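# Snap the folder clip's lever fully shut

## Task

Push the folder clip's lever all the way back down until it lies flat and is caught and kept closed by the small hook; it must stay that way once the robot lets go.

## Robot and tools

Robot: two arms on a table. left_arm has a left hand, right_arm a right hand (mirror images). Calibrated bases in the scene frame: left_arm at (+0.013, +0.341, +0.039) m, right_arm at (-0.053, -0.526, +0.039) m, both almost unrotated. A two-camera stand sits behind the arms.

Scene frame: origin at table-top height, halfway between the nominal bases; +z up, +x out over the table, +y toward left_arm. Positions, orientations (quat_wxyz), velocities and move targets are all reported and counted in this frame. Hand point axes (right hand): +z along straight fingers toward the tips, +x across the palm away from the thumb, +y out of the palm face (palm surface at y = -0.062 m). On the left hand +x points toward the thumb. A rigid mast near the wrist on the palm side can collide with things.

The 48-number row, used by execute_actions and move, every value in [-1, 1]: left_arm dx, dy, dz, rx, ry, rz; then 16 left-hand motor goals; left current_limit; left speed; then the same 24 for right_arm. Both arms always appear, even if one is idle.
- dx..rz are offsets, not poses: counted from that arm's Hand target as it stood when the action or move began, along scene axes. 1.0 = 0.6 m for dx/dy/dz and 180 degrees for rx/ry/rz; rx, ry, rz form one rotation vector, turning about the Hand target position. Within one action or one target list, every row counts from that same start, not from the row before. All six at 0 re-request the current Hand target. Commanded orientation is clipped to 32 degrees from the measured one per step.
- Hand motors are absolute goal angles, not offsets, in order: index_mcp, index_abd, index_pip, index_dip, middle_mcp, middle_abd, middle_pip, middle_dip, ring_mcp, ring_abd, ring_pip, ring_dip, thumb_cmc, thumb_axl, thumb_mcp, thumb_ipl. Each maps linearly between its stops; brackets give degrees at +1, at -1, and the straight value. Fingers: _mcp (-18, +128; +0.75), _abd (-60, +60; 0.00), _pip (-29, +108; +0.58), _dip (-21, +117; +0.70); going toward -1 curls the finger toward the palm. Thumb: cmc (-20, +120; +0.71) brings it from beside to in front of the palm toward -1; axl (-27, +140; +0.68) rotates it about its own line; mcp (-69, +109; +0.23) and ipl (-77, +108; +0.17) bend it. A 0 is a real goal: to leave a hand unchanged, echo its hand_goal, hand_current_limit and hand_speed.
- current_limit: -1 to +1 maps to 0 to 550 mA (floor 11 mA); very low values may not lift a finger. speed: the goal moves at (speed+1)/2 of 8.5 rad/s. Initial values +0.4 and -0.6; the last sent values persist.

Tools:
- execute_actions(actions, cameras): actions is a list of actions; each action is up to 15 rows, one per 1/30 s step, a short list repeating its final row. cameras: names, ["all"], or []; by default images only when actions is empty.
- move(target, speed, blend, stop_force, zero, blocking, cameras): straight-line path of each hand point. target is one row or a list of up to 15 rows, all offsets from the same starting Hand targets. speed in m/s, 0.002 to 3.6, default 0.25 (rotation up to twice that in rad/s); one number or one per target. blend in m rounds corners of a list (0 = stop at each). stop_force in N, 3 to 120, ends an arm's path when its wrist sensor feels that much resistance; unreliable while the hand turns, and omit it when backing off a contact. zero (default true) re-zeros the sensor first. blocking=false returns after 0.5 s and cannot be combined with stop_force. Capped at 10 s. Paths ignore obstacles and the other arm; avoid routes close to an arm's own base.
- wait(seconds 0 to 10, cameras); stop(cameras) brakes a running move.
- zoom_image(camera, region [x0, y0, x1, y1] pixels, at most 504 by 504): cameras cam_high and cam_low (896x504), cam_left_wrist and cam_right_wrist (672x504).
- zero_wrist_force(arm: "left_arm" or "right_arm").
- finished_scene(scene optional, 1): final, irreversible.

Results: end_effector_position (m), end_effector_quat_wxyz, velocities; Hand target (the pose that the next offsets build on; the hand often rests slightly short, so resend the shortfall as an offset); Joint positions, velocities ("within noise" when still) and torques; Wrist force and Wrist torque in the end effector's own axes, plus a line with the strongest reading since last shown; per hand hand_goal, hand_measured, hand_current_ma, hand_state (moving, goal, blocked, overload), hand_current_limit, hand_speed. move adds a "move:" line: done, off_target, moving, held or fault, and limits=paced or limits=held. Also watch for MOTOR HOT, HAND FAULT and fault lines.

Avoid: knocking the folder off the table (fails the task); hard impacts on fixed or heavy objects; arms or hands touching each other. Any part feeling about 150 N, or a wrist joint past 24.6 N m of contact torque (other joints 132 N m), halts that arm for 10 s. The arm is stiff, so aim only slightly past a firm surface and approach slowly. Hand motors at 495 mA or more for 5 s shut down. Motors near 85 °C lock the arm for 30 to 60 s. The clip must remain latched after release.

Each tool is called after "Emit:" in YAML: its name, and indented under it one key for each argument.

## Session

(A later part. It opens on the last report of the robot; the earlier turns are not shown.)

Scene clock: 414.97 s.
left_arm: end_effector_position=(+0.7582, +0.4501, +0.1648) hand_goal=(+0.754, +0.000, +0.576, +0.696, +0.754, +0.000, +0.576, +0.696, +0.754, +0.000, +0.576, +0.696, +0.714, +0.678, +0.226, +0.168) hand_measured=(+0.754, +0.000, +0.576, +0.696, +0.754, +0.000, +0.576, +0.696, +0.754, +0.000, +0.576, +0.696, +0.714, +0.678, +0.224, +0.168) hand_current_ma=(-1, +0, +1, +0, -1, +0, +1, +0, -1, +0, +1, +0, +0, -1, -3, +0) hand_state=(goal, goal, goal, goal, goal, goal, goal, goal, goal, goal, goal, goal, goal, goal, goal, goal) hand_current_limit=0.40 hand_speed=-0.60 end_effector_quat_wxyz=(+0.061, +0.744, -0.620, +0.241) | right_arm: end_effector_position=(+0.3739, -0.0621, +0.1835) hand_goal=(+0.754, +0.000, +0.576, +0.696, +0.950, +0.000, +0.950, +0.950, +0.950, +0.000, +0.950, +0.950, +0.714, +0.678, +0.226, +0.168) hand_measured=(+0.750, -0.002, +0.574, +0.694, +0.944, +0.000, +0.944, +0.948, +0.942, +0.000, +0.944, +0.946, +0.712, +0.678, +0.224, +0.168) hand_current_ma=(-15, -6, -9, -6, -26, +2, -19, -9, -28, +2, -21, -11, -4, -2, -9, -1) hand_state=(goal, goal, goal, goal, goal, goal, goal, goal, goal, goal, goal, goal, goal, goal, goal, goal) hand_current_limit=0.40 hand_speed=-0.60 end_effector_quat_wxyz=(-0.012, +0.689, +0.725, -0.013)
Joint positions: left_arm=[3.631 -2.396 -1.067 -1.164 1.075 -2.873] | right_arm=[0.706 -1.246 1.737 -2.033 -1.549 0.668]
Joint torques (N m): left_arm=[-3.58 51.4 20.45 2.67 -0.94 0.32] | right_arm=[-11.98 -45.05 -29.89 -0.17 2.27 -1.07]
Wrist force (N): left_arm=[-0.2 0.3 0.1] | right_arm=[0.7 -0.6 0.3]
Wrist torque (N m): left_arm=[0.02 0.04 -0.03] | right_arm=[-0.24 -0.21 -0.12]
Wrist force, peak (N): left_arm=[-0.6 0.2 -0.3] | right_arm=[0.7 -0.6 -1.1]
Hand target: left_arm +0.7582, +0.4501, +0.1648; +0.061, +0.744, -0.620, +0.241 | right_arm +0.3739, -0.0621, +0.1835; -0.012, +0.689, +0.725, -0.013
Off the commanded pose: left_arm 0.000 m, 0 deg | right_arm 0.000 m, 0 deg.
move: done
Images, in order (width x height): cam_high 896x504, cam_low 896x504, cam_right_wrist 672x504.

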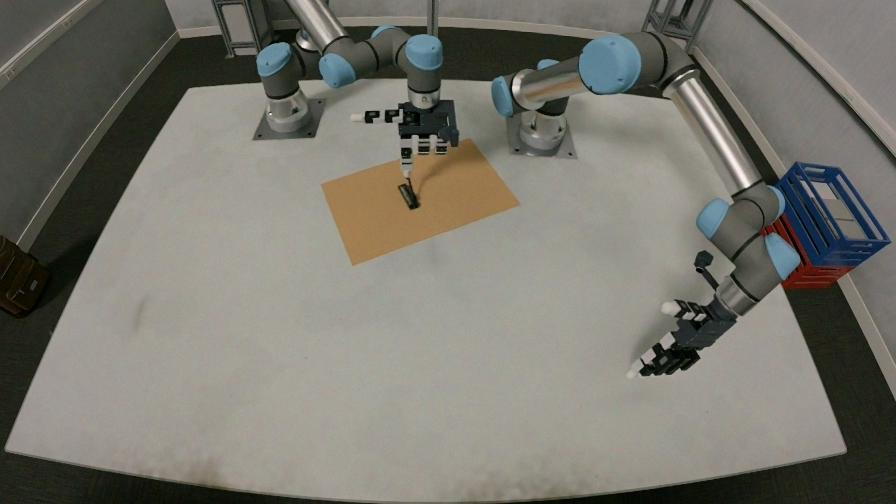

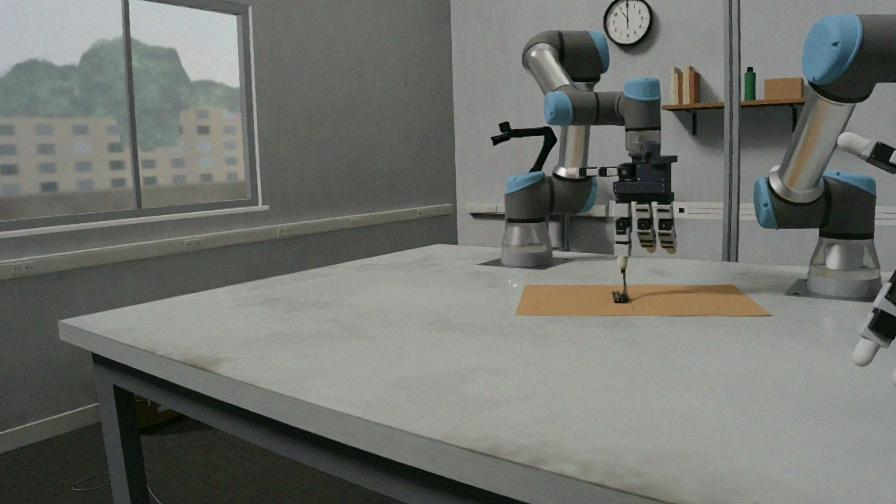

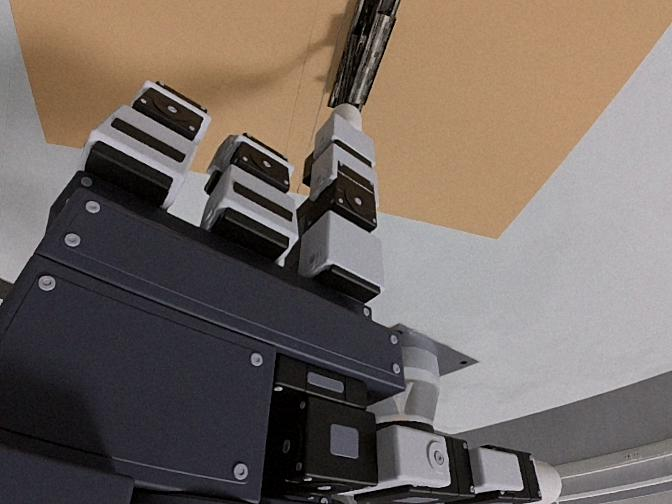

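Emit:
move:
  target:
    - [0,0,0,0,0,0,0.754,0,0.576,0.696,0.754,0,0.576,0.696,0.754,0,0.576,0.696,0.714,0.678,0.226,0.168,0.4,-0.6,0.002,0.001,0.015,0,0,0,0.754,0,0.576,0.696,0.95,0,0.95,0.95,0.95,0,0.95,0.95,0.714,0.678,0.226,0.168,0.4,-0.6]
    - [0,0,0,0,0,0,0.754,0,0.576,0.696,0.754,0,0.576,0.696,0.754,0,0.576,0.696,0.714,0.678,0.226,0.168,0.4,-0.6,-0.0083,-0.0015,0.015,0,0,0,0.754,0,0.576,0.696,0.95,0,0.95,0.95,0.95,0,0.95,0.95,0.714,0.678,0.226,0.168,0.4,-0.6]
  speed: 0.05
  blend: [0.003, 0]

Emit:
move:
  target: [0,0,0,0,0,0,0.754,0,0.576,0.696,0.754,0,0.576,0.696,0.754,0,0.576,0.696,0.714,0.678,0.226,0.168,0.4,-0.6,0,0,-0.035,0,0,0,0.754,0,0.576,0.696,0.95,0,0.95,0.95,0.95,0,0.95,0.95,0.714,0.678,0.226,0.168,0.4,-0.6]
  speed: 0.02
  stop_force: 3
  cameras: ["cam_high","cam_low","cam_right_wrist"]

Emit:
zoom_image:
  camera: "cam_low"
  region: [600, 250, 650, 310]

Emit:
zoom_image:
  camera: "cam_high"
  region: [385, 155, 445, 215]

Emit:
zoom_image:
  camera: "cam_right_wrist"
  region: [280, 0, 430, 150]

Scene clock: 435.97 s.
left_arm: end_effector_position=(+0.7582, +0.4501, +0.1648) hand_goal=(+0.754, +0.000, +0.576, +0.696, +0.754, +0.000, +0.576, +0.696, +0.754, +0.000, +0.576, +0.696, +0.714, +0.678, +0.226, +0.168) hand_measured=(+0.754, +0.000, +0.576, +0.696, +0.754, +0.000, +0.576, +0.696, +0.754, +0.000, +0.576, +0.696, +0.714, +0.678, +0.224, +0.168) hand_current_ma=(-1, +0, +1, +0, -1, +0, +1, +0, -1, +0, +1, +0, +0, -1, -3, +0) hand_state=(goal, goal, goal, goal, goal, goal, goal, goal, goal, goal, goal, goal, goal, goal, goal, goal) hand_current_limit=0.40 hand_speed=-0.60 end_effector_quat_wxyz=(+0.061, +0.744, -0.620, +0.241) | right_arm: end_effector_position=(+0.3688, -0.0630, +0.1925) hand_goal=(+0.754, +0.000, +0.576, +0.696, +0.950, +0.000, +0.950, +0.950, +0.950, +0.000, +0.950, +0.950, +0.714, +0.678, +0.226, +0.168) hand_measured=(+0.750, -0.002, +0.574, +0.694, +0.944, +0.000, +0.944, +0.948, +0.942, +0.000, +0.944, +0.946, +0.712, +0.678, +0.224, +0.168) hand_current_ma=(-15, -6, -9, -6, -26, +2, -19, -9, -28, +2, -21, -11, -4, -2, -9, -1) hand_state=(goal, goal, goal, goal, goal, goal, goal, goal, goal, goal, goal, goal, goal, goal, goal, goal) hand_current_limit=0.40 hand_speed=-0.60 end_effector_quat_wxyz=(-0.012, +0.689, +0.725, -0.013)
Joint positions: left_arm=[3.631 -2.396 -1.067 -1.164 1.075 -2.873] | right_arm=[0.711 -1.264 1.736 -2.014 -1.549 0.673]
Joint torques (N m): left_arm=[-2.35 54.1 21.47 2.6 -0.61 0.39] | right_arm=[-1.52 -25.42 -29.36 -2.24 2.67 -0.96]
Wrist force (N): left_arm=[-0.2 0.3 -0.3] | right_arm=[0.8 -0.6 0.6]
Wrist torque (N m): left_arm=[0.07 0.01 -0.03] | right_arm=[-0.25 -0.23 -0.10]
Wrist force, peak (N): left_arm=[-0.1 0.5 -0.4] | right_arm=[0.6 -1.2 0.5]
Hand target: left_arm +0.7582, +0.4501, +0.1648; +0.061, +0.744, -0.620, +0.241 | right_arm +0.3689, -0.0630, +0.1925; -0.012, +0.689, +0.725, -0.013
Off the commanded pose: left_arm 0.000 m, 0 deg | right_arm 0.000 m, 0 deg.
move: done

Scene clock: 438.13 s.
left_arm: end_effector_position=(+0.7582, +0.4501, +0.1648) hand_goal=(+0.754, +0.000, +0.576, +0.696, +0.754, +0.000, +0.576, +0.696, +0.754, +0.000, +0.576, +0.696, +0.714, +0.678, +0.226, +0.168) hand_measured=(+0.754, +0.000, +0.576, +0.696, +0.754, +0.000, +0.576, +0.696, +0.754, +0.000, +0.576, +0.696, +0.714, +0.678, +0.224, +0.168) hand_current_ma=(-1, +0, +1, +0, -1, +0, +1, +0, -1, +0, +1, +0, +0, -1, -3, +0) hand_state=(goal, goal, goal, goal, goal, goal, goal, goal, goal, goal, goal, goal, goal, goal, goal, goal) hand_current_limit=0.40 hand_speed=-0.60 end_effector_quat_wxyz=(+0.061, +0.744, -0.620, +0.241) | right_arm: end_effector_position=(+0.3689, -0.0630, +0.1714) hand_goal=(+0.754, +0.000, +0.576, +0.696, +0.950, +0.000, +0.950, +0.950, +0.950, +0.000, +0.950, +0.950, +0.714, +0.678, +0.226, +0.168) hand_measured=(+0.750, +0.000, +0.576, +0.696, +0.944, +0.000, +0.944, +0.948, +0.942, +0.000, +0.944, +0.946, +0.712, +0.678, +0.224, +0.168) hand_current_ma=(-16, +1, -1, +0, -26, +2, -19, -9, -28, +2, -21, -11, -4, -2, -9, -1) hand_state=(goal, goal, goal, goal, goal, goal, goal, goal, goal, goal, goal, goal, goal, goal, goal, goal) hand_current_limit=0.40 hand_speed=-0.60 end_effector_quat_wxyz=(-0.012, +0.689, +0.725, -0.013)
Joint positions: left_arm=[3.631 -2.396 -1.067 -1.164 1.075 -2.873] | right_arm=[0.711 -1.24 1.764 -2.066 -1.549 0.673]
Joint torques (N m): left_arm=[-4.24 52.61 19.28 2.86 -0.87 0.48] | right_arm=[-13.56 -43.97 -29.4 -0.02 2.22 -1.21]
Wrist force (N): left_arm=[-0.1 0.0 0.1] | right_arm=[0.4 -0.2 0.3]
Wrist torque (N m): left_arm=[0.00 0.01 -0.01] | right_arm=[-0.21 -0.17 -0.15]
Wrist force, peak (N): left_arm=[-0.2 0.7 -0.2] | right_arm=[0.7 -0.3 -1.8]
Hand target: left_arm +0.7582, +0.4501, +0.1648; +0.061, +0.744, -0.620, +0.241 | right_arm +0.3689, -0.0630, +0.1715; -0.012, +0.689, +0.725, -0.013
Off the commanded pose: left_arm 0.000 m, 0 deg | right_arm 0.000 m, 0 deg.
move: done
Images, in order (width x height): cam_high 896x504, cam_low 896x504, cam_right_wrist 672x504.

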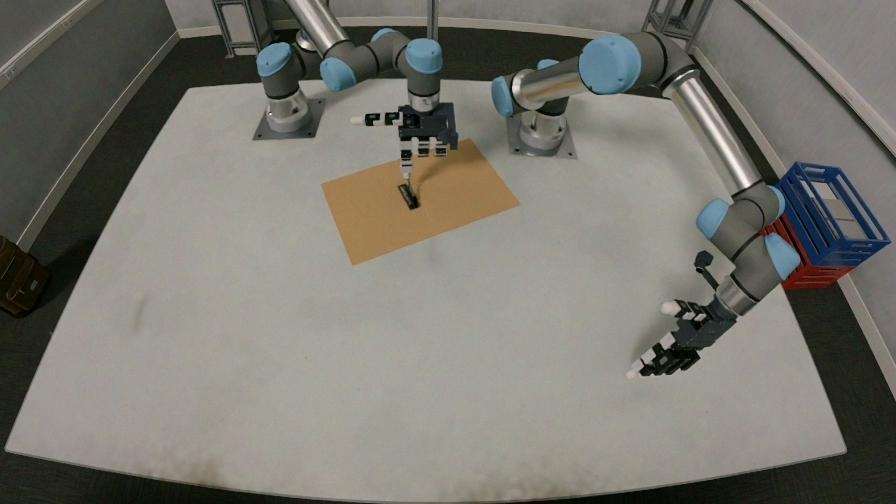

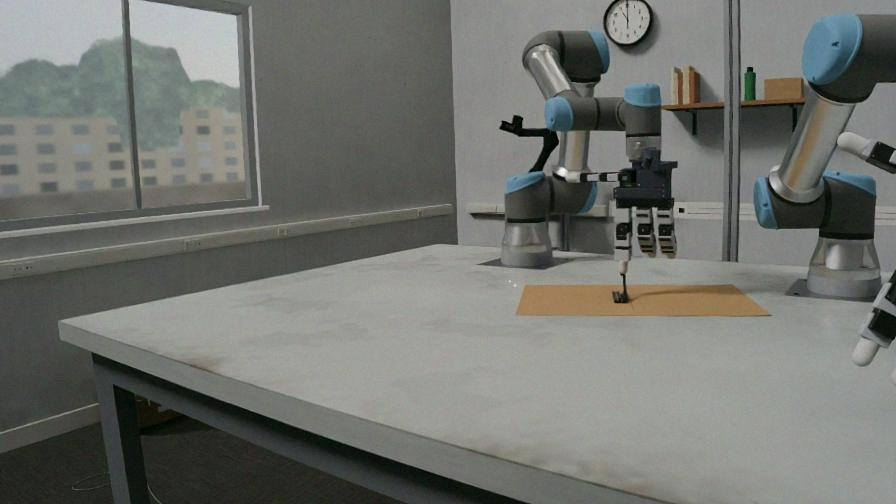

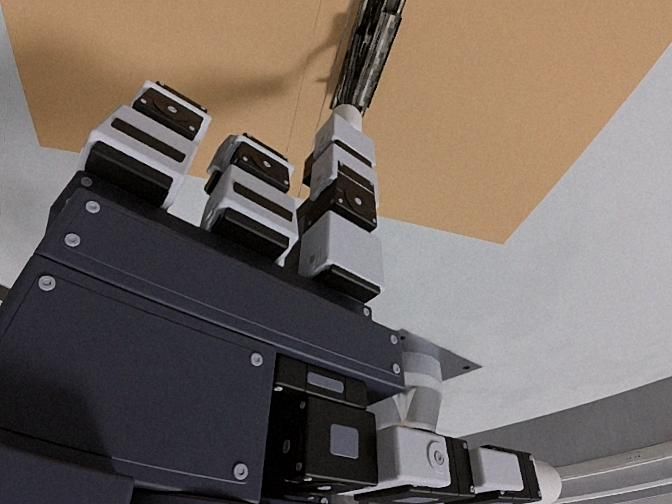

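Scaled by 8.400 from the camera's 896x504 image, which has a finer 1280x720 frame.

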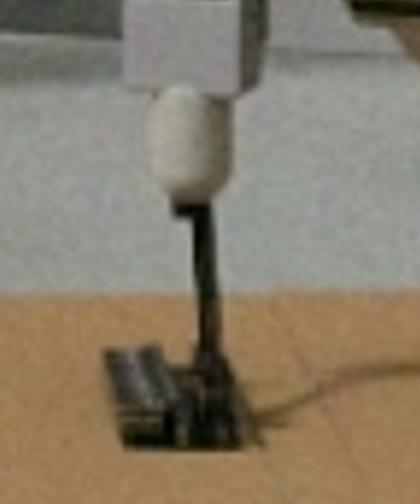

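Scaled by 8.400 from the camera's 896x504 image, which has a finer 1280x720 frame.

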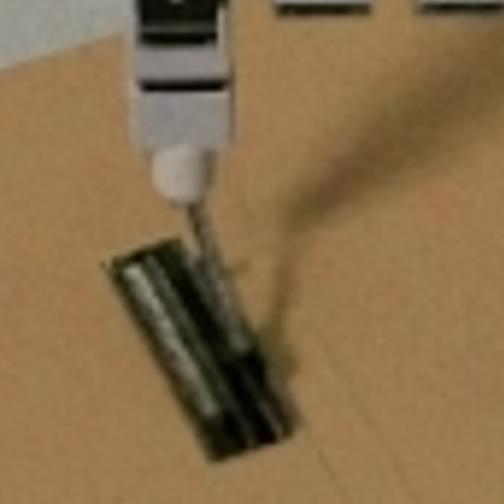

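Scaled by 3.360 from the camera's 672x504 image, which has a finer 960x720 frame.

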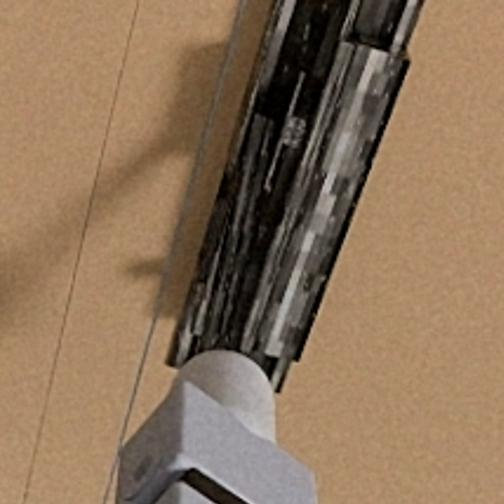

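Emit:
move:
  target:
    - [0,0,0,0,0,0,0.754,0,0.576,0.696,0.754,0,0.576,0.696,0.754,0,0.576,0.696,0.714,0.678,0.226,0.168,0.4,-0.6,-0.0075,-0.0038,-0.0167,0,0,0,0.754,0,0.576,0.696,0.95,0,0.95,0.95,0.95,0,0.95,0.95,0.714,0.678,0.226,0.168,0.4,-0.6]
    - [0,0,0,0,0,0,0.754,0,0.576,0.696,0.754,0,0.576,0.696,0.754,0,0.576,0.696,0.714,0.678,0.226,0.168,0.4,-0.6,-0.011,-0.0038,-0.0333,0,0,0,0.754,0,0.576,0.696,0.95,0,0.95,0.95,0.95,0,0.95,0.95,0.714,0.678,0.226,0.168,0.4,-0.6]
    - [0,0,0,0,0,0,0.754,0,0.576,0.696,0.754,0,0.576,0.696,0.754,0,0.576,0.696,0.714,0.678,0.226,0.168,0.4,-0.6,-0.0127,-0.0027,-0.05,0,0,0,0.754,0,0.576,0.696,0.95,0,0.95,0.95,0.95,0,0.95,0.95,0.714,0.678,0.226,0.168,0.4,-0.6]
    - [0,0,0,0,0,0,0.754,0,0.576,0.696,0.754,0,0.576,0.696,0.754,0,0.576,0.696,0.714,0.678,0.226,0.168,0.4,-0.6,-0.0127,-0.0027,-0.0683,0,0,0,0.754,0,0.576,0.696,0.95,0,0.95,0.95,0.95,0,0.95,0.95,0.714,0.678,0.226,0.168,0.4,-0.6]
  speed: 0.02
  stop_force: 10
  cameras: ["cam_high","cam_low","cam_right_wrist"]

Emit:
zoom_image:
  camera: "cam_low"
  region: [600, 250, 650, 310]

Emit:
zoom_image:
  camera: "cam_high"
  region: [385, 155, 445, 215]

Emit:
zoom_image:
  camera: "cam_right_wrist"
  region: [280, 0, 430, 150]

Scene clock: 465.70 s.
left_arm: end_effector_position=(+0.7582, +0.4501, +0.1648) hand_goal=(+0.754, +0.000, +0.576, +0.696, +0.754, +0.000, +0.576, +0.696, +0.754, +0.000, +0.576, +0.696, +0.714, +0.678, +0.226, +0.168) hand_measured=(+0.754, +0.000, +0.576, +0.696, +0.754, +0.000, +0.576, +0.696, +0.754, +0.000, +0.576, +0.696, +0.714, +0.678, +0.224, +0.168) hand_current_ma=(-1, +0, +1, +0, -1, +0, +1, +0, -1, +0, +1, +0, +0, -1, -3, +0) hand_state=(goal, goal, goal, goal, goal, goal, goal, goal, goal, goal, goal, goal, goal, goal, goal, goal) hand_current_limit=0.40 hand_speed=-0.60 end_effector_quat_wxyz=(+0.061, +0.744, -0.620, +0.241) | right_arm: end_effector_position=(+0.3613, -0.0646, +0.1374) hand_goal=(+0.754, +0.000, +0.576, +0.696, +0.950, +0.000, +0.950, +0.950, +0.950, +0.000, +0.950, +0.950, +0.714, +0.678, +0.226, +0.168) hand_measured=(+0.764, +0.038, +0.586, +0.700, +0.944, +0.000, +0.944, +0.948, +0.942, +0.000, +0.944, +0.946, +0.712, +0.678, +0.224, +0.168) hand_current_ma=(+39, +134, +33, +13, -26, +2, -19, -9, -28, +2, -21, -11, -4, -2, -10, -1) hand_state=(goal, blocked, goal, goal, goal, goal, goal, goal, goal, goal, goal, goal, goal, goal, goal, goal) hand_current_limit=0.40 hand_speed=-0.60 end_effector_quat_wxyz=(-0.012, +0.689, +0.725, -0.013)
Joint positions: left_arm=[3.631 -2.396 -1.067 -1.164 1.075 -2.873] | right_arm=[0.718 -1.208 1.82 -2.155 -1.548 0.679]
Joint torques (N m): left_arm=[-2.65 52.3 20.47 2.86 -0.85 0.46] | right_arm=[11.66 -42.39 -27.74 -3.88 2.47 0.4]
Wrist force (N): left_arm=[-0.1 0.0 0.0] | right_arm=[-0.5 -0.8 -4.5]
Wrist torque (N m): left_arm=[0.01 0.00 -0.01] | right_arm=[0.23 -0.40 -0.18]
Wrist force, peak (N): left_arm=[-0.4 0.5 -0.2] | right_arm=[-1.6 -0.2 -10.9]
Hand target: left_arm +0.7582, +0.4501, +0.1648; +0.061, +0.744, -0.620, +0.241 | right_arm +0.3613, -0.0646, +0.1374; -0.012, +0.689, +0.725, -0.013 (not the last commanded pose)
Off the commanded pose: left_arm 0.000 m, 0 deg | right_arm 0.007 m, 0 deg.
move: contact (right_arm); path passed 3 of 4 targets
Images, in order (width x height): cam_high 896x504, cam_low 896x504, cam_right_wrist 672x504.

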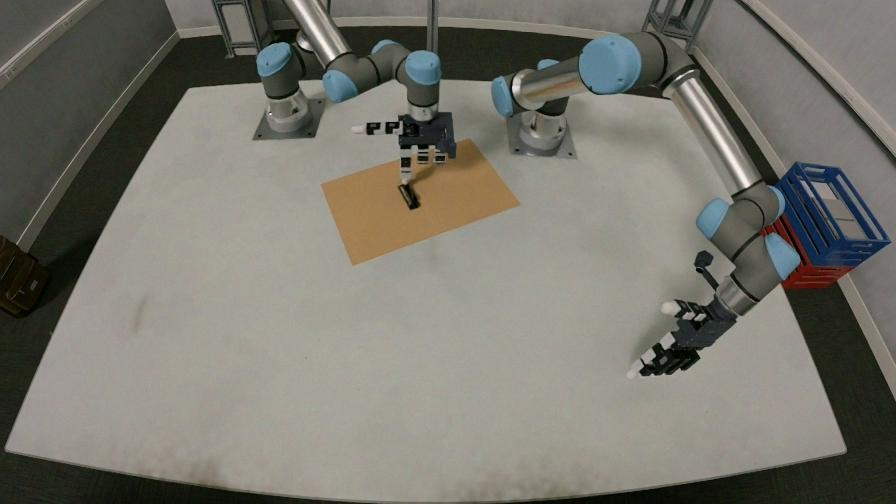

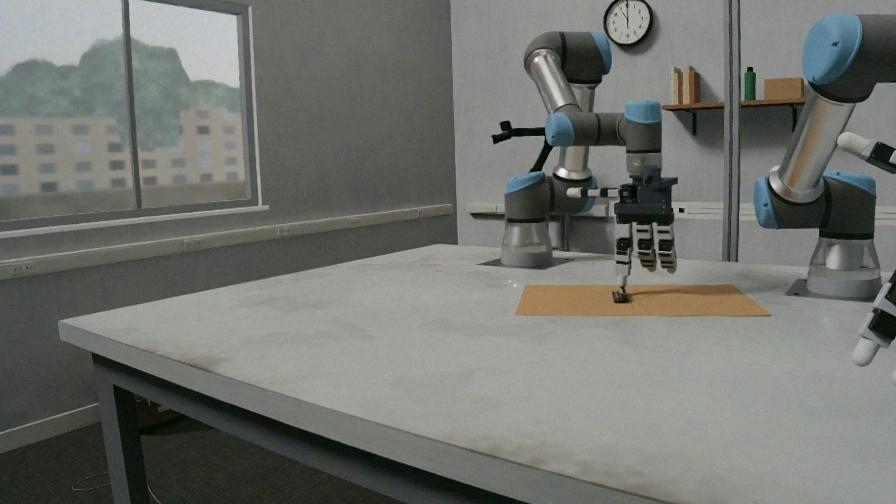

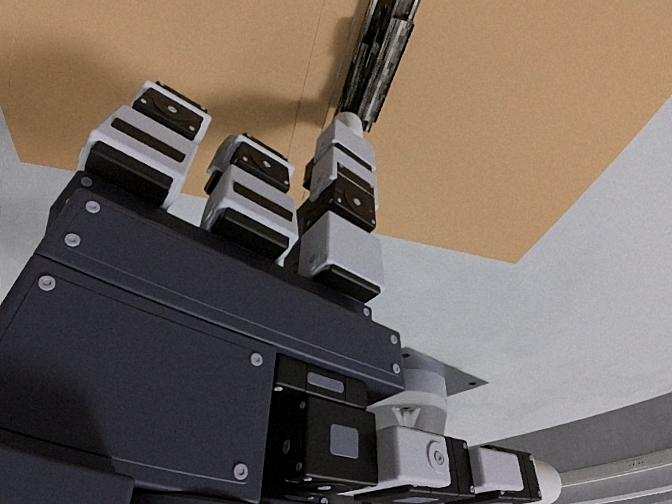

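Scaled by 8.400 from the camera's 896x504 image, which has a finer 1280x720 frame.

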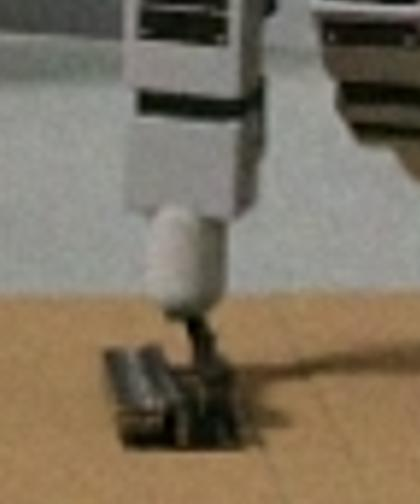

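Scaled by 8.400 from the camera's 896x504 image, which has a finer 1280x720 frame.

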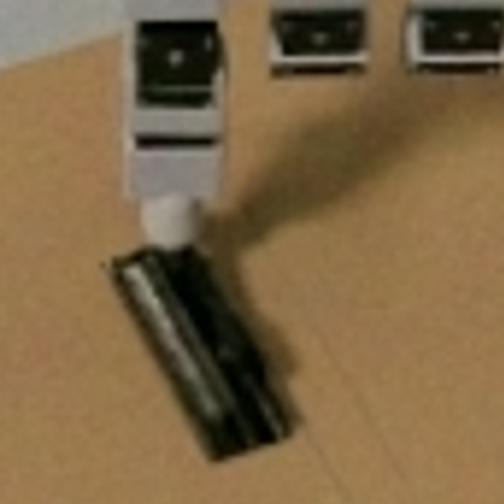

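Scaled by 3.360 from the camera's 672x504 image, which has a finer 960x720 frame.

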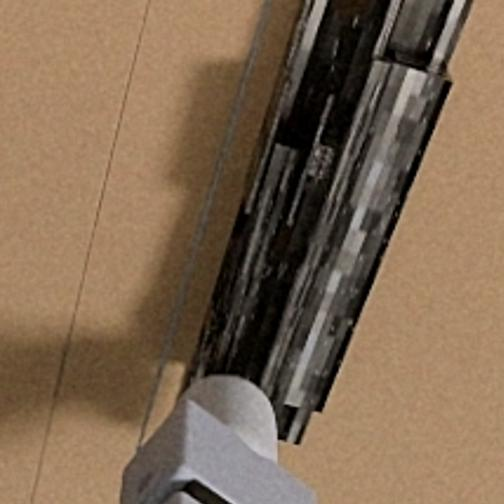

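Emit:
move:
  target:
    - [0,0,0,0,0,0,0.754,0,0.576,0.696,0.754,0,0.576,0.696,0.754,0,0.576,0.696,0.714,0.678,0.226,0.168,0.4,-0.6,0,0,0.03,0,0,0,0.754,0,0.576,0.696,0.95,0,0.95,0.95,0.95,0,0.95,0.95,0.714,0.678,0.226,0.168,0.4,-0.6]
    - [0,0,0,0,0,0,0.754,0,0.576,0.696,0.754,0,0.576,0.696,0.754,0,0.576,0.696,0.714,0.678,0.226,0.168,0.4,-0.6,-0.02,-0.0047,0.05,0,0,0,0.754,0,0.576,0.696,0.95,0,0.95,0.95,0.95,0,0.95,0.95,0.714,0.678,0.226,0.168,0.4,-0.6]
  speed: 0.08
  blend: [0.01, 0]
  cameras: ["cam_high","cam_low","cam_right_wrist"]

Emit:
zoom_image:
  camera: "cam_low"
  region: [600, 250, 650, 310]

Emit:
zoom_image:
  camera: "cam_high"
  region: [385, 155, 445, 215]

Emit:
zoom_image:
  camera: "cam_right_wrist"
  region: [280, 0, 430, 150]

Scene clock: 485.10 s.
left_arm: end_effector_position=(+0.7582, +0.4501, +0.1648) hand_goal=(+0.754, +0.000, +0.576, +0.696, +0.754, +0.000, +0.576, +0.696, +0.754, +0.000, +0.576, +0.696, +0.714, +0.678, +0.226, +0.168) hand_measured=(+0.754, +0.000, +0.576, +0.696, +0.754, +0.000, +0.576, +0.696, +0.754, +0.000, +0.576, +0.696, +0.714, +0.678, +0.224, +0.168) hand_current_ma=(-1, +0, +1, +0, -1, +0, +1, +0, -1, +0, +1, +0, +0, -1, -3, +0) hand_state=(goal, goal, goal, goal, goal, goal, goal, goal, goal, goal, goal, goal, goal, goal, goal, goal) hand_current_limit=0.40 hand_speed=-0.60 end_effector_quat_wxyz=(+0.061, +0.744, -0.620, +0.241) | right_arm: end_effector_position=(+0.3490, -0.0674, +0.1673) hand_goal=(+0.754, +0.000, +0.576, +0.696, +0.950, +0.000, +0.950, +0.950, +0.950, +0.000, +0.950, +0.950, +0.714, +0.678, +0.226, +0.168) hand_measured=(+0.734, +0.000, +0.562, +0.690, +0.944, +0.000, +0.944, +0.948, +0.942, +0.000, +0.944, +0.946, +0.712, +0.678, +0.224, +0.168) hand_current_ma=(-84, +0, -48, -18, -26, +2, -19, -9, -28, +2, -21, -11, -4, -2, -10, -1) hand_state=(moving, goal, goal, goal, goal, goal, goal, goal, goal, goal, goal, goal, goal, goal, goal, goal) hand_current_limit=0.40 hand_speed=-0.60 end_effector_quat_wxyz=(-0.012, +0.689, +0.725, -0.013) end_effector_velocity=(+0.002, +0.000, -0.001) end_effector_angular_velocity=(+0.002, -0.002, -0.001)
Joint positions: left_arm=[3.631 -2.396 -1.067 -1.164 1.075 -2.873] | right_arm=[0.728 -1.267 1.813 -2.089 -1.548 0.69]
Joint velocities: left_arm=[within noise] | right_arm=[-0.002 0.003 0 -0.005 0 -0.001]
Joint torques (N m): left_arm=[-2.97 52.57 20.11 3.15 -0.88 0.45] | right_arm=[-12.79 -22.84 -27.73 -4.53 2.77 -1.51]
Wrist force (N): left_arm=[0.0 0.0 -0.1] | right_arm=[0.7 -0.1 -2.2]
Wrist torque (N m): left_arm=[0.02 -0.01 0.00] | right_arm=[-0.07 -0.30 -0.12]
Wrist force, peak (N): left_arm=[-0.6 0.1 -0.2] | right_arm=[-0.2 -1.0 -4.5]
Hand target: left_arm +0.7582, +0.4501, +0.1648; +0.061, +0.744, -0.620, +0.241 | right_arm +0.3493, -0.0675, +0.1674; -0.012, +0.689, +0.725, -0.013
Off the commanded pose: left_arm 0.000 m, 0 deg | right_arm 0.000 m, 0 deg.
move: done; blend cut to 0.0086 m at target 1
Images, in order (width x height): cam_high 896x504, cam_low 896x504, cam_right_wrist 672x504.

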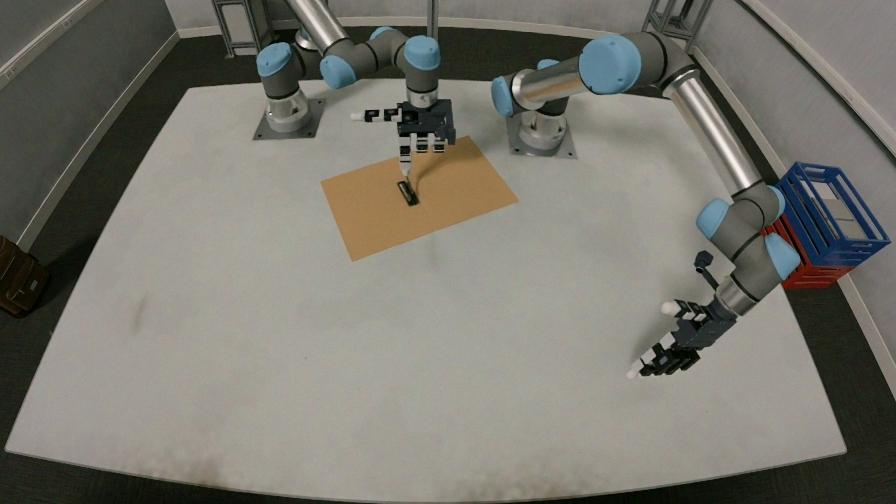

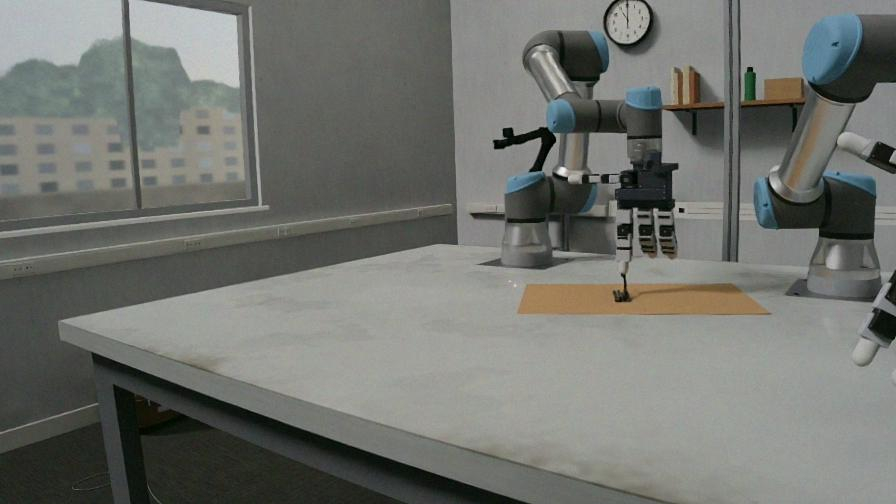

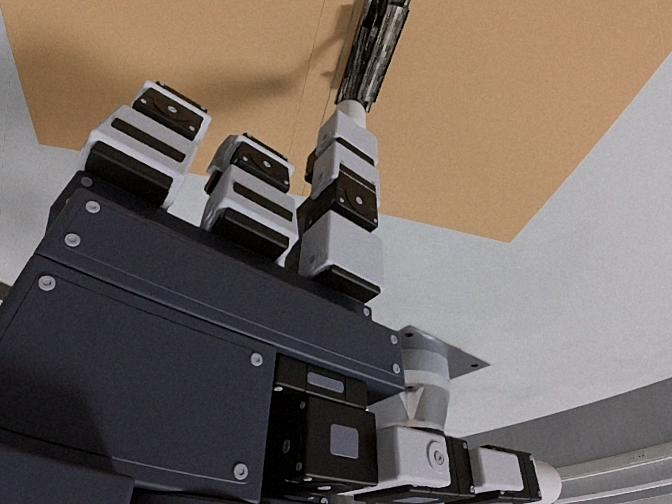

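Scaled by 8.400 from the camera's 896x504 image, which has a finer 1280x720 frame.

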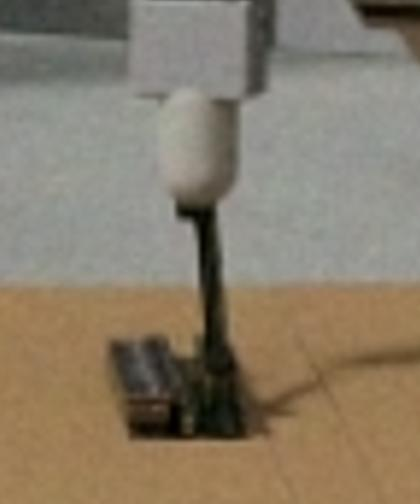

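Scaled by 8.400 from the camera's 896x504 image, which has a finer 1280x720 frame.

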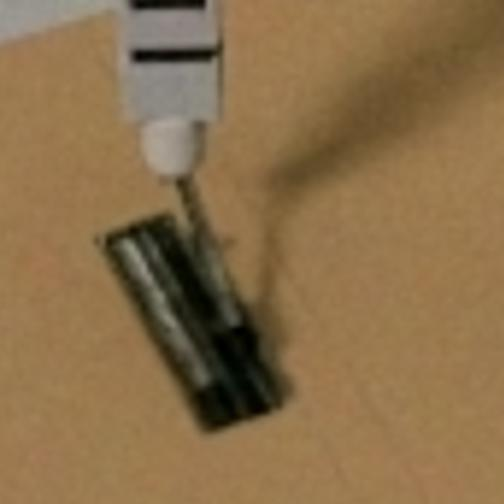

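Scaled by 3.360 from the camera's 672x504 image, which has a finer 960x720 frame.

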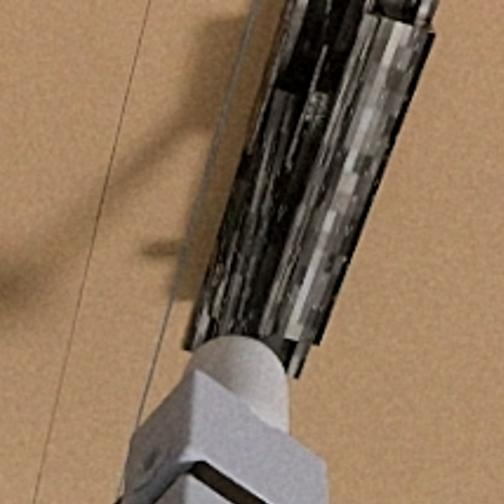

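Emit:
move:
  target:
    - [0,0,0,0,0,0,0.754,0,0.576,0.696,0.754,0,0.576,0.696,0.754,0,0.576,0.696,0.714,0.678,0.226,0.168,0.4,-0.6,0,0,-0.0105,0,0,0,0.754,0,0.576,0.696,0.95,0,0.95,0.95,0.95,0,0.95,0.95,0.714,0.678,0.226,0.168,0.4,-0.6]
    - [0,0,0,0,0,0,0.754,0,0.576,0.696,0.754,0,0.576,0.696,0.754,0,0.576,0.696,0.714,0.678,0.226,0.168,0.4,-0.6,-0.0092,-0.0047,-0.025,0,0,0,0.754,0,0.576,0.696,0.95,0,0.95,0.95,0.95,0,0.95,0.95,0.714,0.678,0.226,0.168,0.4,-0.6]
    - [0,0,0,0,0,0,0.754,0,0.576,0.696,0.754,0,0.576,0.696,0.754,0,0.576,0.696,0.714,0.678,0.226,0.168,0.4,-0.6,-0.016,-0.0082,-0.041,0,0,0,0.754,0,0.576,0.696,0.95,0,0.95,0.95,0.95,0,0.95,0.95,0.714,0.678,0.226,0.168,0.4,-0.6]
    - [0,0,0,0,0,0,0.754,0,0.576,0.696,0.754,0,0.576,0.696,0.754,0,0.576,0.696,0.714,0.678,0.226,0.168,0.4,-0.6,-0.0203,-0.0103,-0.058,0,0,0,0.754,0,0.576,0.696,0.95,0,0.95,0.95,0.95,0,0.95,0.95,0.714,0.678,0.226,0.168,0.4,-0.6]
    - [0,0,0,0,0,0,0.754,0,0.576,0.696,0.754,0,0.576,0.696,0.754,0,0.576,0.696,0.714,0.678,0.226,0.168,0.4,-0.6,-0.0215,-0.011,-0.0667,0,0,0,0.754,0,0.576,0.696,0.95,0,0.95,0.95,0.95,0,0.95,0.95,0.714,0.678,0.226,0.168,0.4,-0.6]
  speed: 0.025
  stop_force: 16
  cameras: ["cam_high","cam_low","cam_right_wrist"]

Emit:
zoom_image:
  camera: "cam_low"
  region: [600, 250, 650, 310]

Emit:
zoom_image:
  camera: "cam_high"
  region: [385, 155, 445, 215]

Emit:
zoom_image:
  camera: "cam_right_wrist"
  region: [280, 0, 430, 150]

Scene clock: 507.47 s.
left_arm: end_effector_position=(+0.7582, +0.4501, +0.1648) hand_goal=(+0.754, +0.000, +0.576, +0.696, +0.754, +0.000, +0.576, +0.696, +0.754, +0.000, +0.576, +0.696, +0.714, +0.678, +0.226, +0.168) hand_measured=(+0.754, +0.000, +0.576, +0.696, +0.754, +0.000, +0.576, +0.696, +0.754, +0.000, +0.576, +0.696, +0.714, +0.678, +0.224, +0.168) hand_current_ma=(-1, +0, +1, +0, -1, +0, +1, +0, -1, +0, +1, +0, +0, -1, -3, +0) hand_state=(goal, goal, goal, goal, goal, goal, goal, goal, goal, goal, goal, goal, goal, goal, goal, goal) hand_current_limit=0.40 hand_speed=-0.60 end_effector_quat_wxyz=(+0.061, +0.744, -0.620, +0.241) | right_arm: end_effector_position=(+0.3369, -0.0737, +0.1315) hand_goal=(+0.754, +0.000, +0.576, +0.696, +0.950, +0.000, +0.950, +0.950, +0.950, +0.000, +0.950, +0.950, +0.714, +0.678, +0.226, +0.168) hand_measured=(+0.734, -0.002, +0.560, +0.690, +0.944, +0.000, +0.944, +0.948, +0.942, +0.000, +0.944, +0.946, +0.712, +0.678, +0.224, +0.168) hand_current_ma=(-87, -8, -60, -24, -26, +2, -19, -9, -28, +2, -21, -11, -4, -2, -10, -1) hand_state=(blocked, goal, goal, goal, goal, goal, goal, goal, goal, goal, goal, goal, goal, goal, goal, goal) hand_current_limit=0.40 hand_speed=-0.60 end_effector_quat_wxyz=(-0.012, +0.689, +0.725, -0.013)
Joint positions: left_arm=[3.631 -2.396 -1.067 -1.164 1.075 -2.873] | right_arm=[0.735 -1.242 1.889 -2.19 -1.548 0.697]
Joint torques (N m): left_arm=[-3.55 53.51 19.08 2.77 -0.84 0.67] | right_arm=[-3.59 -34.52 -21.67 -3 2.48 -0.8]
Wrist force (N): left_arm=[-0.5 0.2 0.0] | right_arm=[0.6 -0.3 -15.9]
Wrist torque (N m): left_arm=[0.03 0.07 -0.05] | right_arm=[0.98 -0.55 -0.08]
Wrist force, peak (N): left_arm=[-0.4 0.6 0.1] | right_arm=[0.4 -1.8 -37.1]
Hand target: left_arm +0.7582, +0.4501, +0.1648; +0.061, +0.744, -0.620, +0.241 | right_arm +0.3369, -0.0737, +0.1315; -0.012, +0.689, +0.725, -0.013 (not the last commanded pose)
Off the commanded pose: left_arm 0.000 m, 0 deg | right_arm 0.004 m, 0 deg.
move: contact (right_arm); path passed 4 of 5 targets
Images, in order (width x height): cam_high 896x504, cam_low 896x504, cam_right_wrist 672x504.

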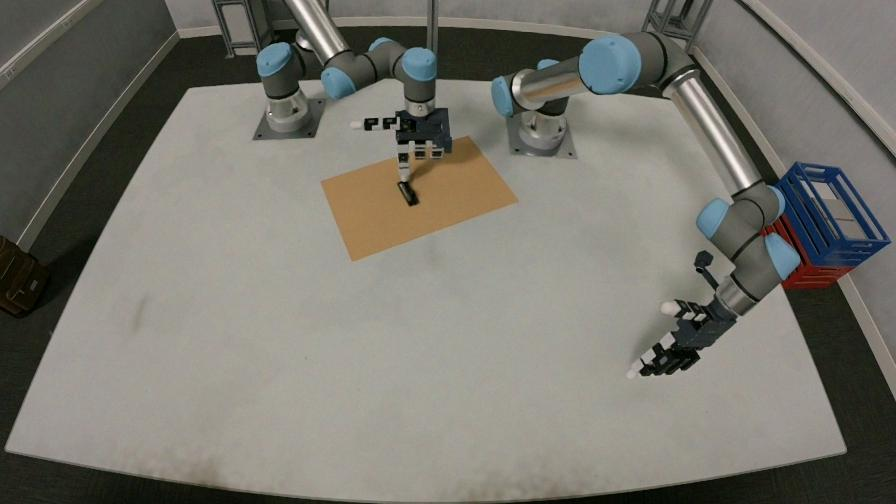

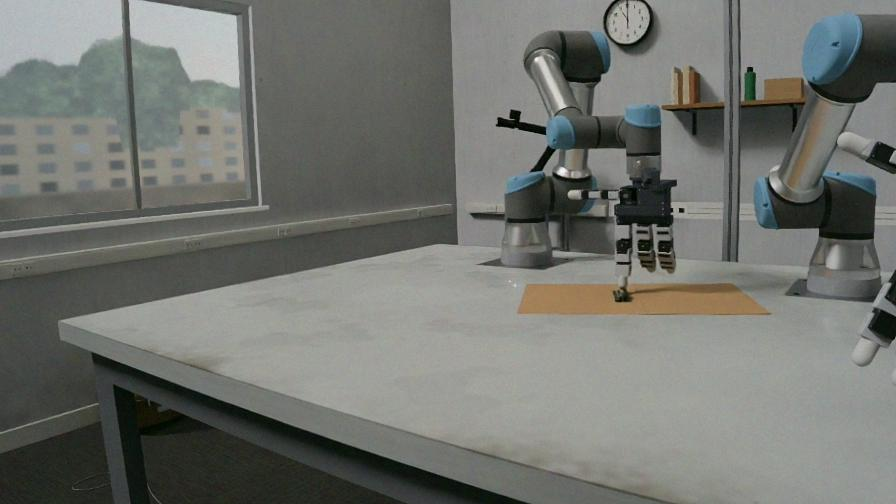

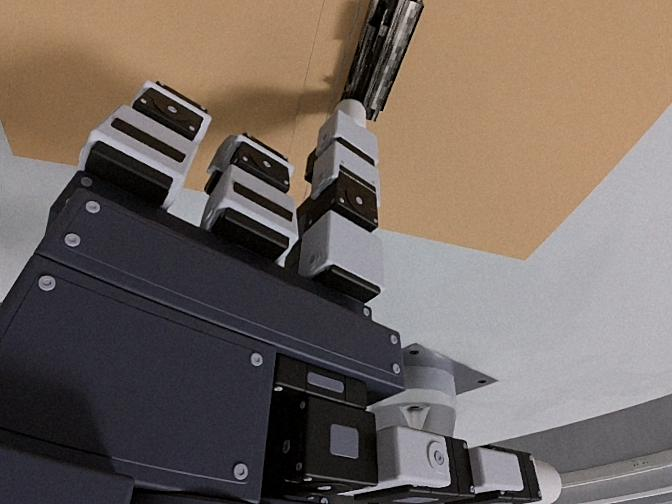

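Scaled by 8.400 from the camera's 896x504 image, which has a finer 1280x720 frame.

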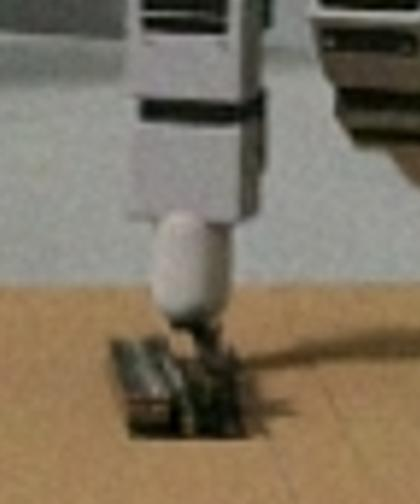

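Scaled by 8.400 from the camera's 896x504 image, which has a finer 1280x720 frame.

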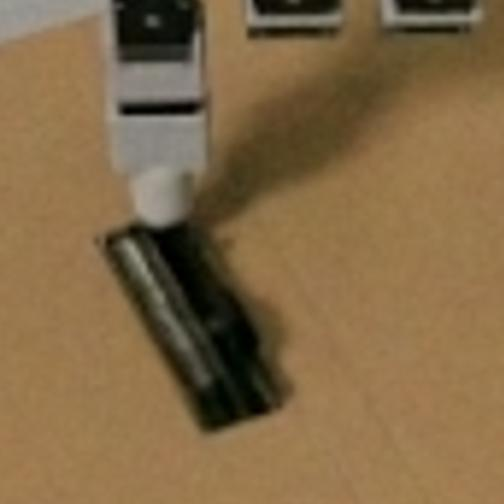

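Scaled by 3.360 from the camera's 672x504 image, which has a finer 960x720 frame.

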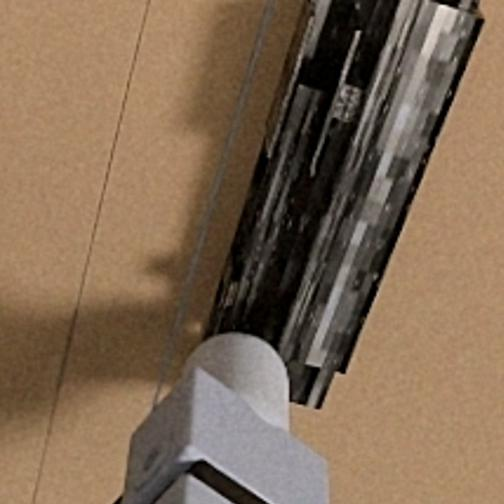

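Emit:
move:
  target: [0,0,0,0,0,0,0.754,0,0.576,0.696,0.754,0,0.576,0.696,0.754,0,0.576,0.696,0.714,0.678,0.226,0.168,0.4,-0.6,0.006,0.003,0.05,0,0,0,0.754,0,0.576,0.696,0.95,0,0.95,0.95,0.95,0,0.95,0.95,0.714,0.678,0.226,0.168,0.4,-0.6]
  speed: 0.08
  cameras: ["cam_high","cam_low","cam_right_wrist"]

Emit:
zoom_image:
  camera: "cam_low"
  region: [600, 250, 650, 310]

Emit:
zoom_image:
  camera: "cam_high"
  region: [385, 155, 445, 215]

Emit:
zoom_image:
  camera: "cam_right_wrist"
  region: [280, 0, 430, 150]

Scene clock: 515.53 s.
left_arm: end_effector_position=(+0.7582, +0.4501, +0.1648) hand_goal=(+0.754, +0.000, +0.576, +0.696, +0.754, +0.000, +0.576, +0.696, +0.754, +0.000, +0.576, +0.696, +0.714, +0.678, +0.226, +0.168) hand_measured=(+0.754, +0.000, +0.576, +0.696, +0.754, +0.000, +0.576, +0.696, +0.754, +0.000, +0.576, +0.696, +0.714, +0.678, +0.224, +0.168) hand_current_ma=(-1, +0, +1, +0, -1, +0, +1, +0, -1, +0, +1, +0, +0, -1, -3, +0) hand_state=(goal, goal, goal, goal, goal, goal, goal, goal, goal, goal, goal, goal, goal, goal, goal, goal) hand_current_limit=0.40 hand_speed=-0.60 end_effector_quat_wxyz=(+0.061, +0.744, -0.620, +0.241) | right_arm: end_effector_position=(+0.3406, -0.0719, +0.1616) hand_goal=(+0.754, +0.000, +0.576, +0.696, +0.950, +0.000, +0.950, +0.950, +0.950, +0.000, +0.950, +0.950, +0.714, +0.678, +0.226, +0.168) hand_measured=(+0.748, -0.002, +0.572, +0.694, +0.944, +0.000, +0.944, +0.948, +0.942, +0.000, +0.944, +0.946, +0.712, +0.678, +0.224, +0.168) hand_current_ma=(-19, -8, -12, -8, -26, +2, -19, -9, -28, +2, -21, -11, -4, -2, -10, -1) hand_state=(goal, goal, goal, goal, goal, goal, goal, goal, goal, goal, goal, goal, goal, goal, goal, goal) hand_current_limit=0.40 hand_speed=-0.60 end_effector_quat_wxyz=(-0.012, +0.689, +0.725, -0.013)
Joint positions: left_arm=[3.631 -2.396 -1.067 -1.164 1.075 -2.873] | right_arm=[0.733 -1.277 1.845 -2.111 -1.548 0.694]
Joint torques (N m): left_arm=[-3.49 53.22 19.16 3.16 -0.82 0.65] | right_arm=[-9.75 -23.37 -11.13 -4.49 -1.25 -0.97]
Wrist force (N): left_arm=[-0.1 0.1 0.1] | right_arm=[0.4 -0.6 0.4]
Wrist torque (N m): left_arm=[0.01 0.01 -0.01] | right_arm=[-0.24 -0.21 -0.03]
Wrist force, peak (N): left_arm=[-0.2 0.5 0.3] | right_arm=[0.5 -0.2 -16.4]
Hand target: left_arm +0.7582, +0.4501, +0.1648; +0.061, +0.744, -0.620, +0.241 | right_arm +0.3405, -0.0719, +0.1615; -0.012, +0.689, +0.725, -0.013
Off the commanded pose: left_arm 0.000 m, 0 deg | right_arm 0.000 m, 0 deg.
move: done
Images, in order (width x height): cam_high 896x504, cam_low 896x504, cam_right_wrist 672x504.

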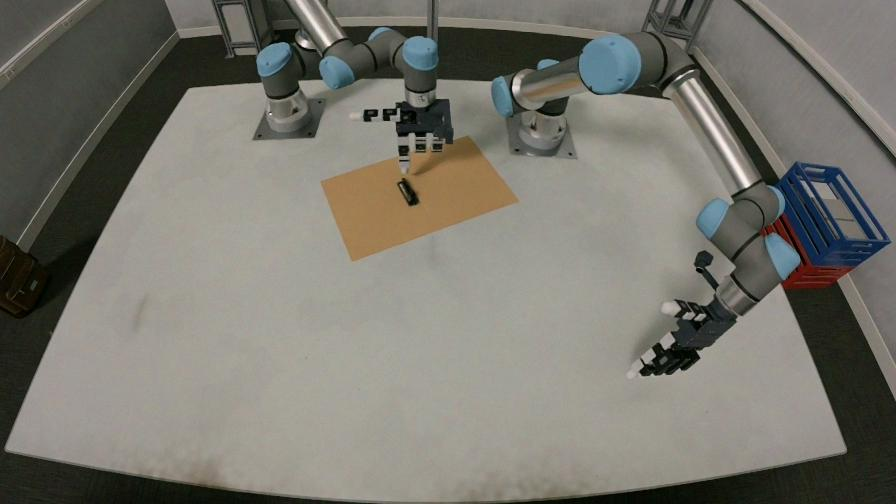

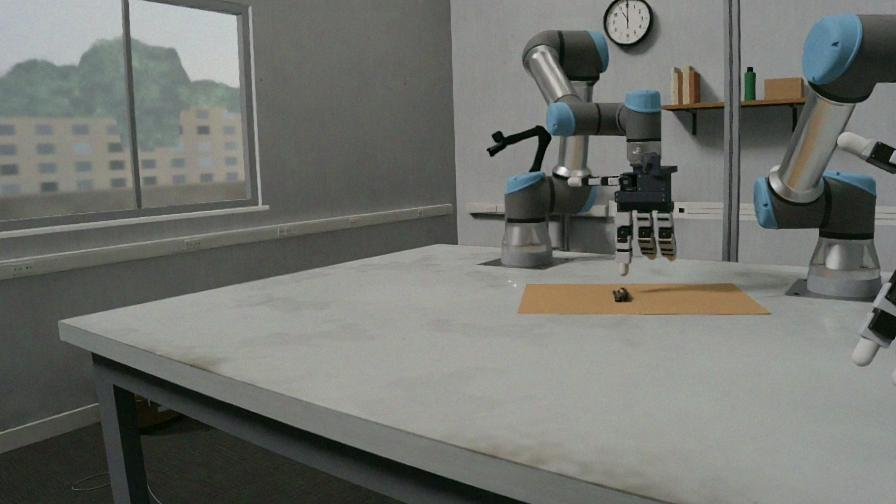

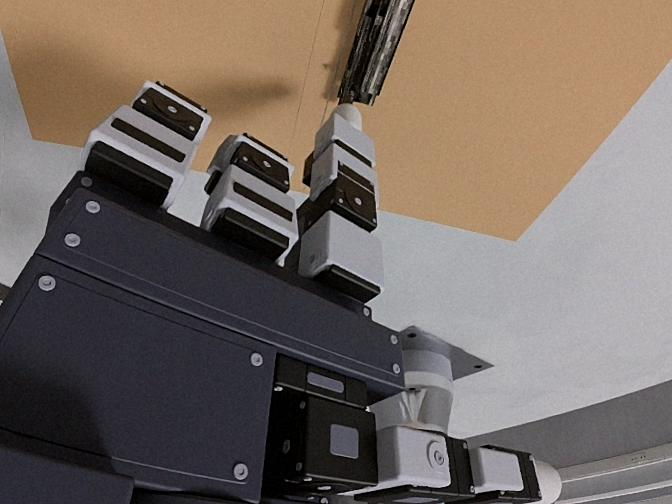

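Scaled by 8.400 from the camera's 896x504 image, which has a finer 1280x720 frame.

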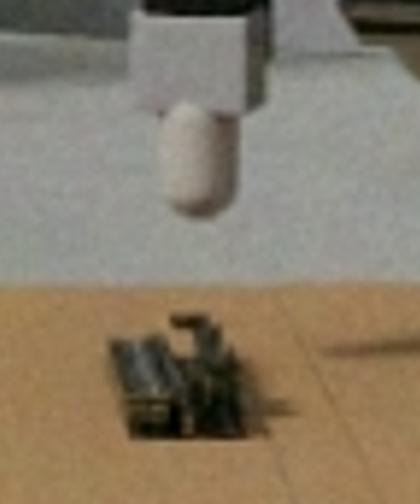

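Scaled by 8.400 from the camera's 896x504 image, which has a finer 1280x720 frame.

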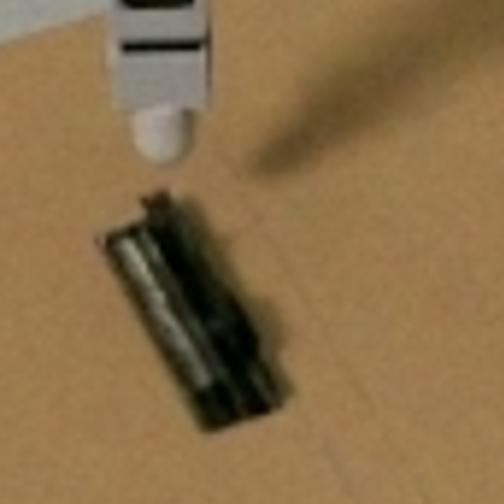

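Scaled by 3.360 from the camera's 672x504 image, which has a finer 960x720 frame.

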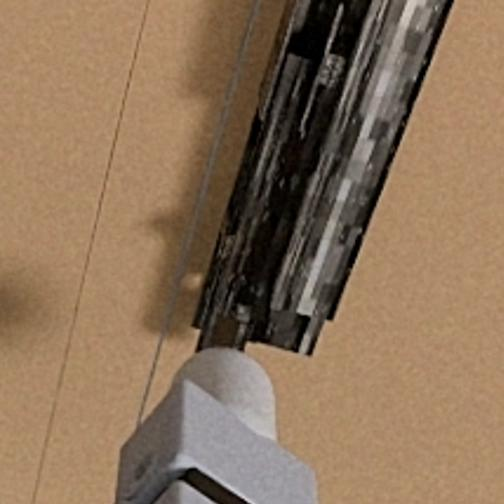

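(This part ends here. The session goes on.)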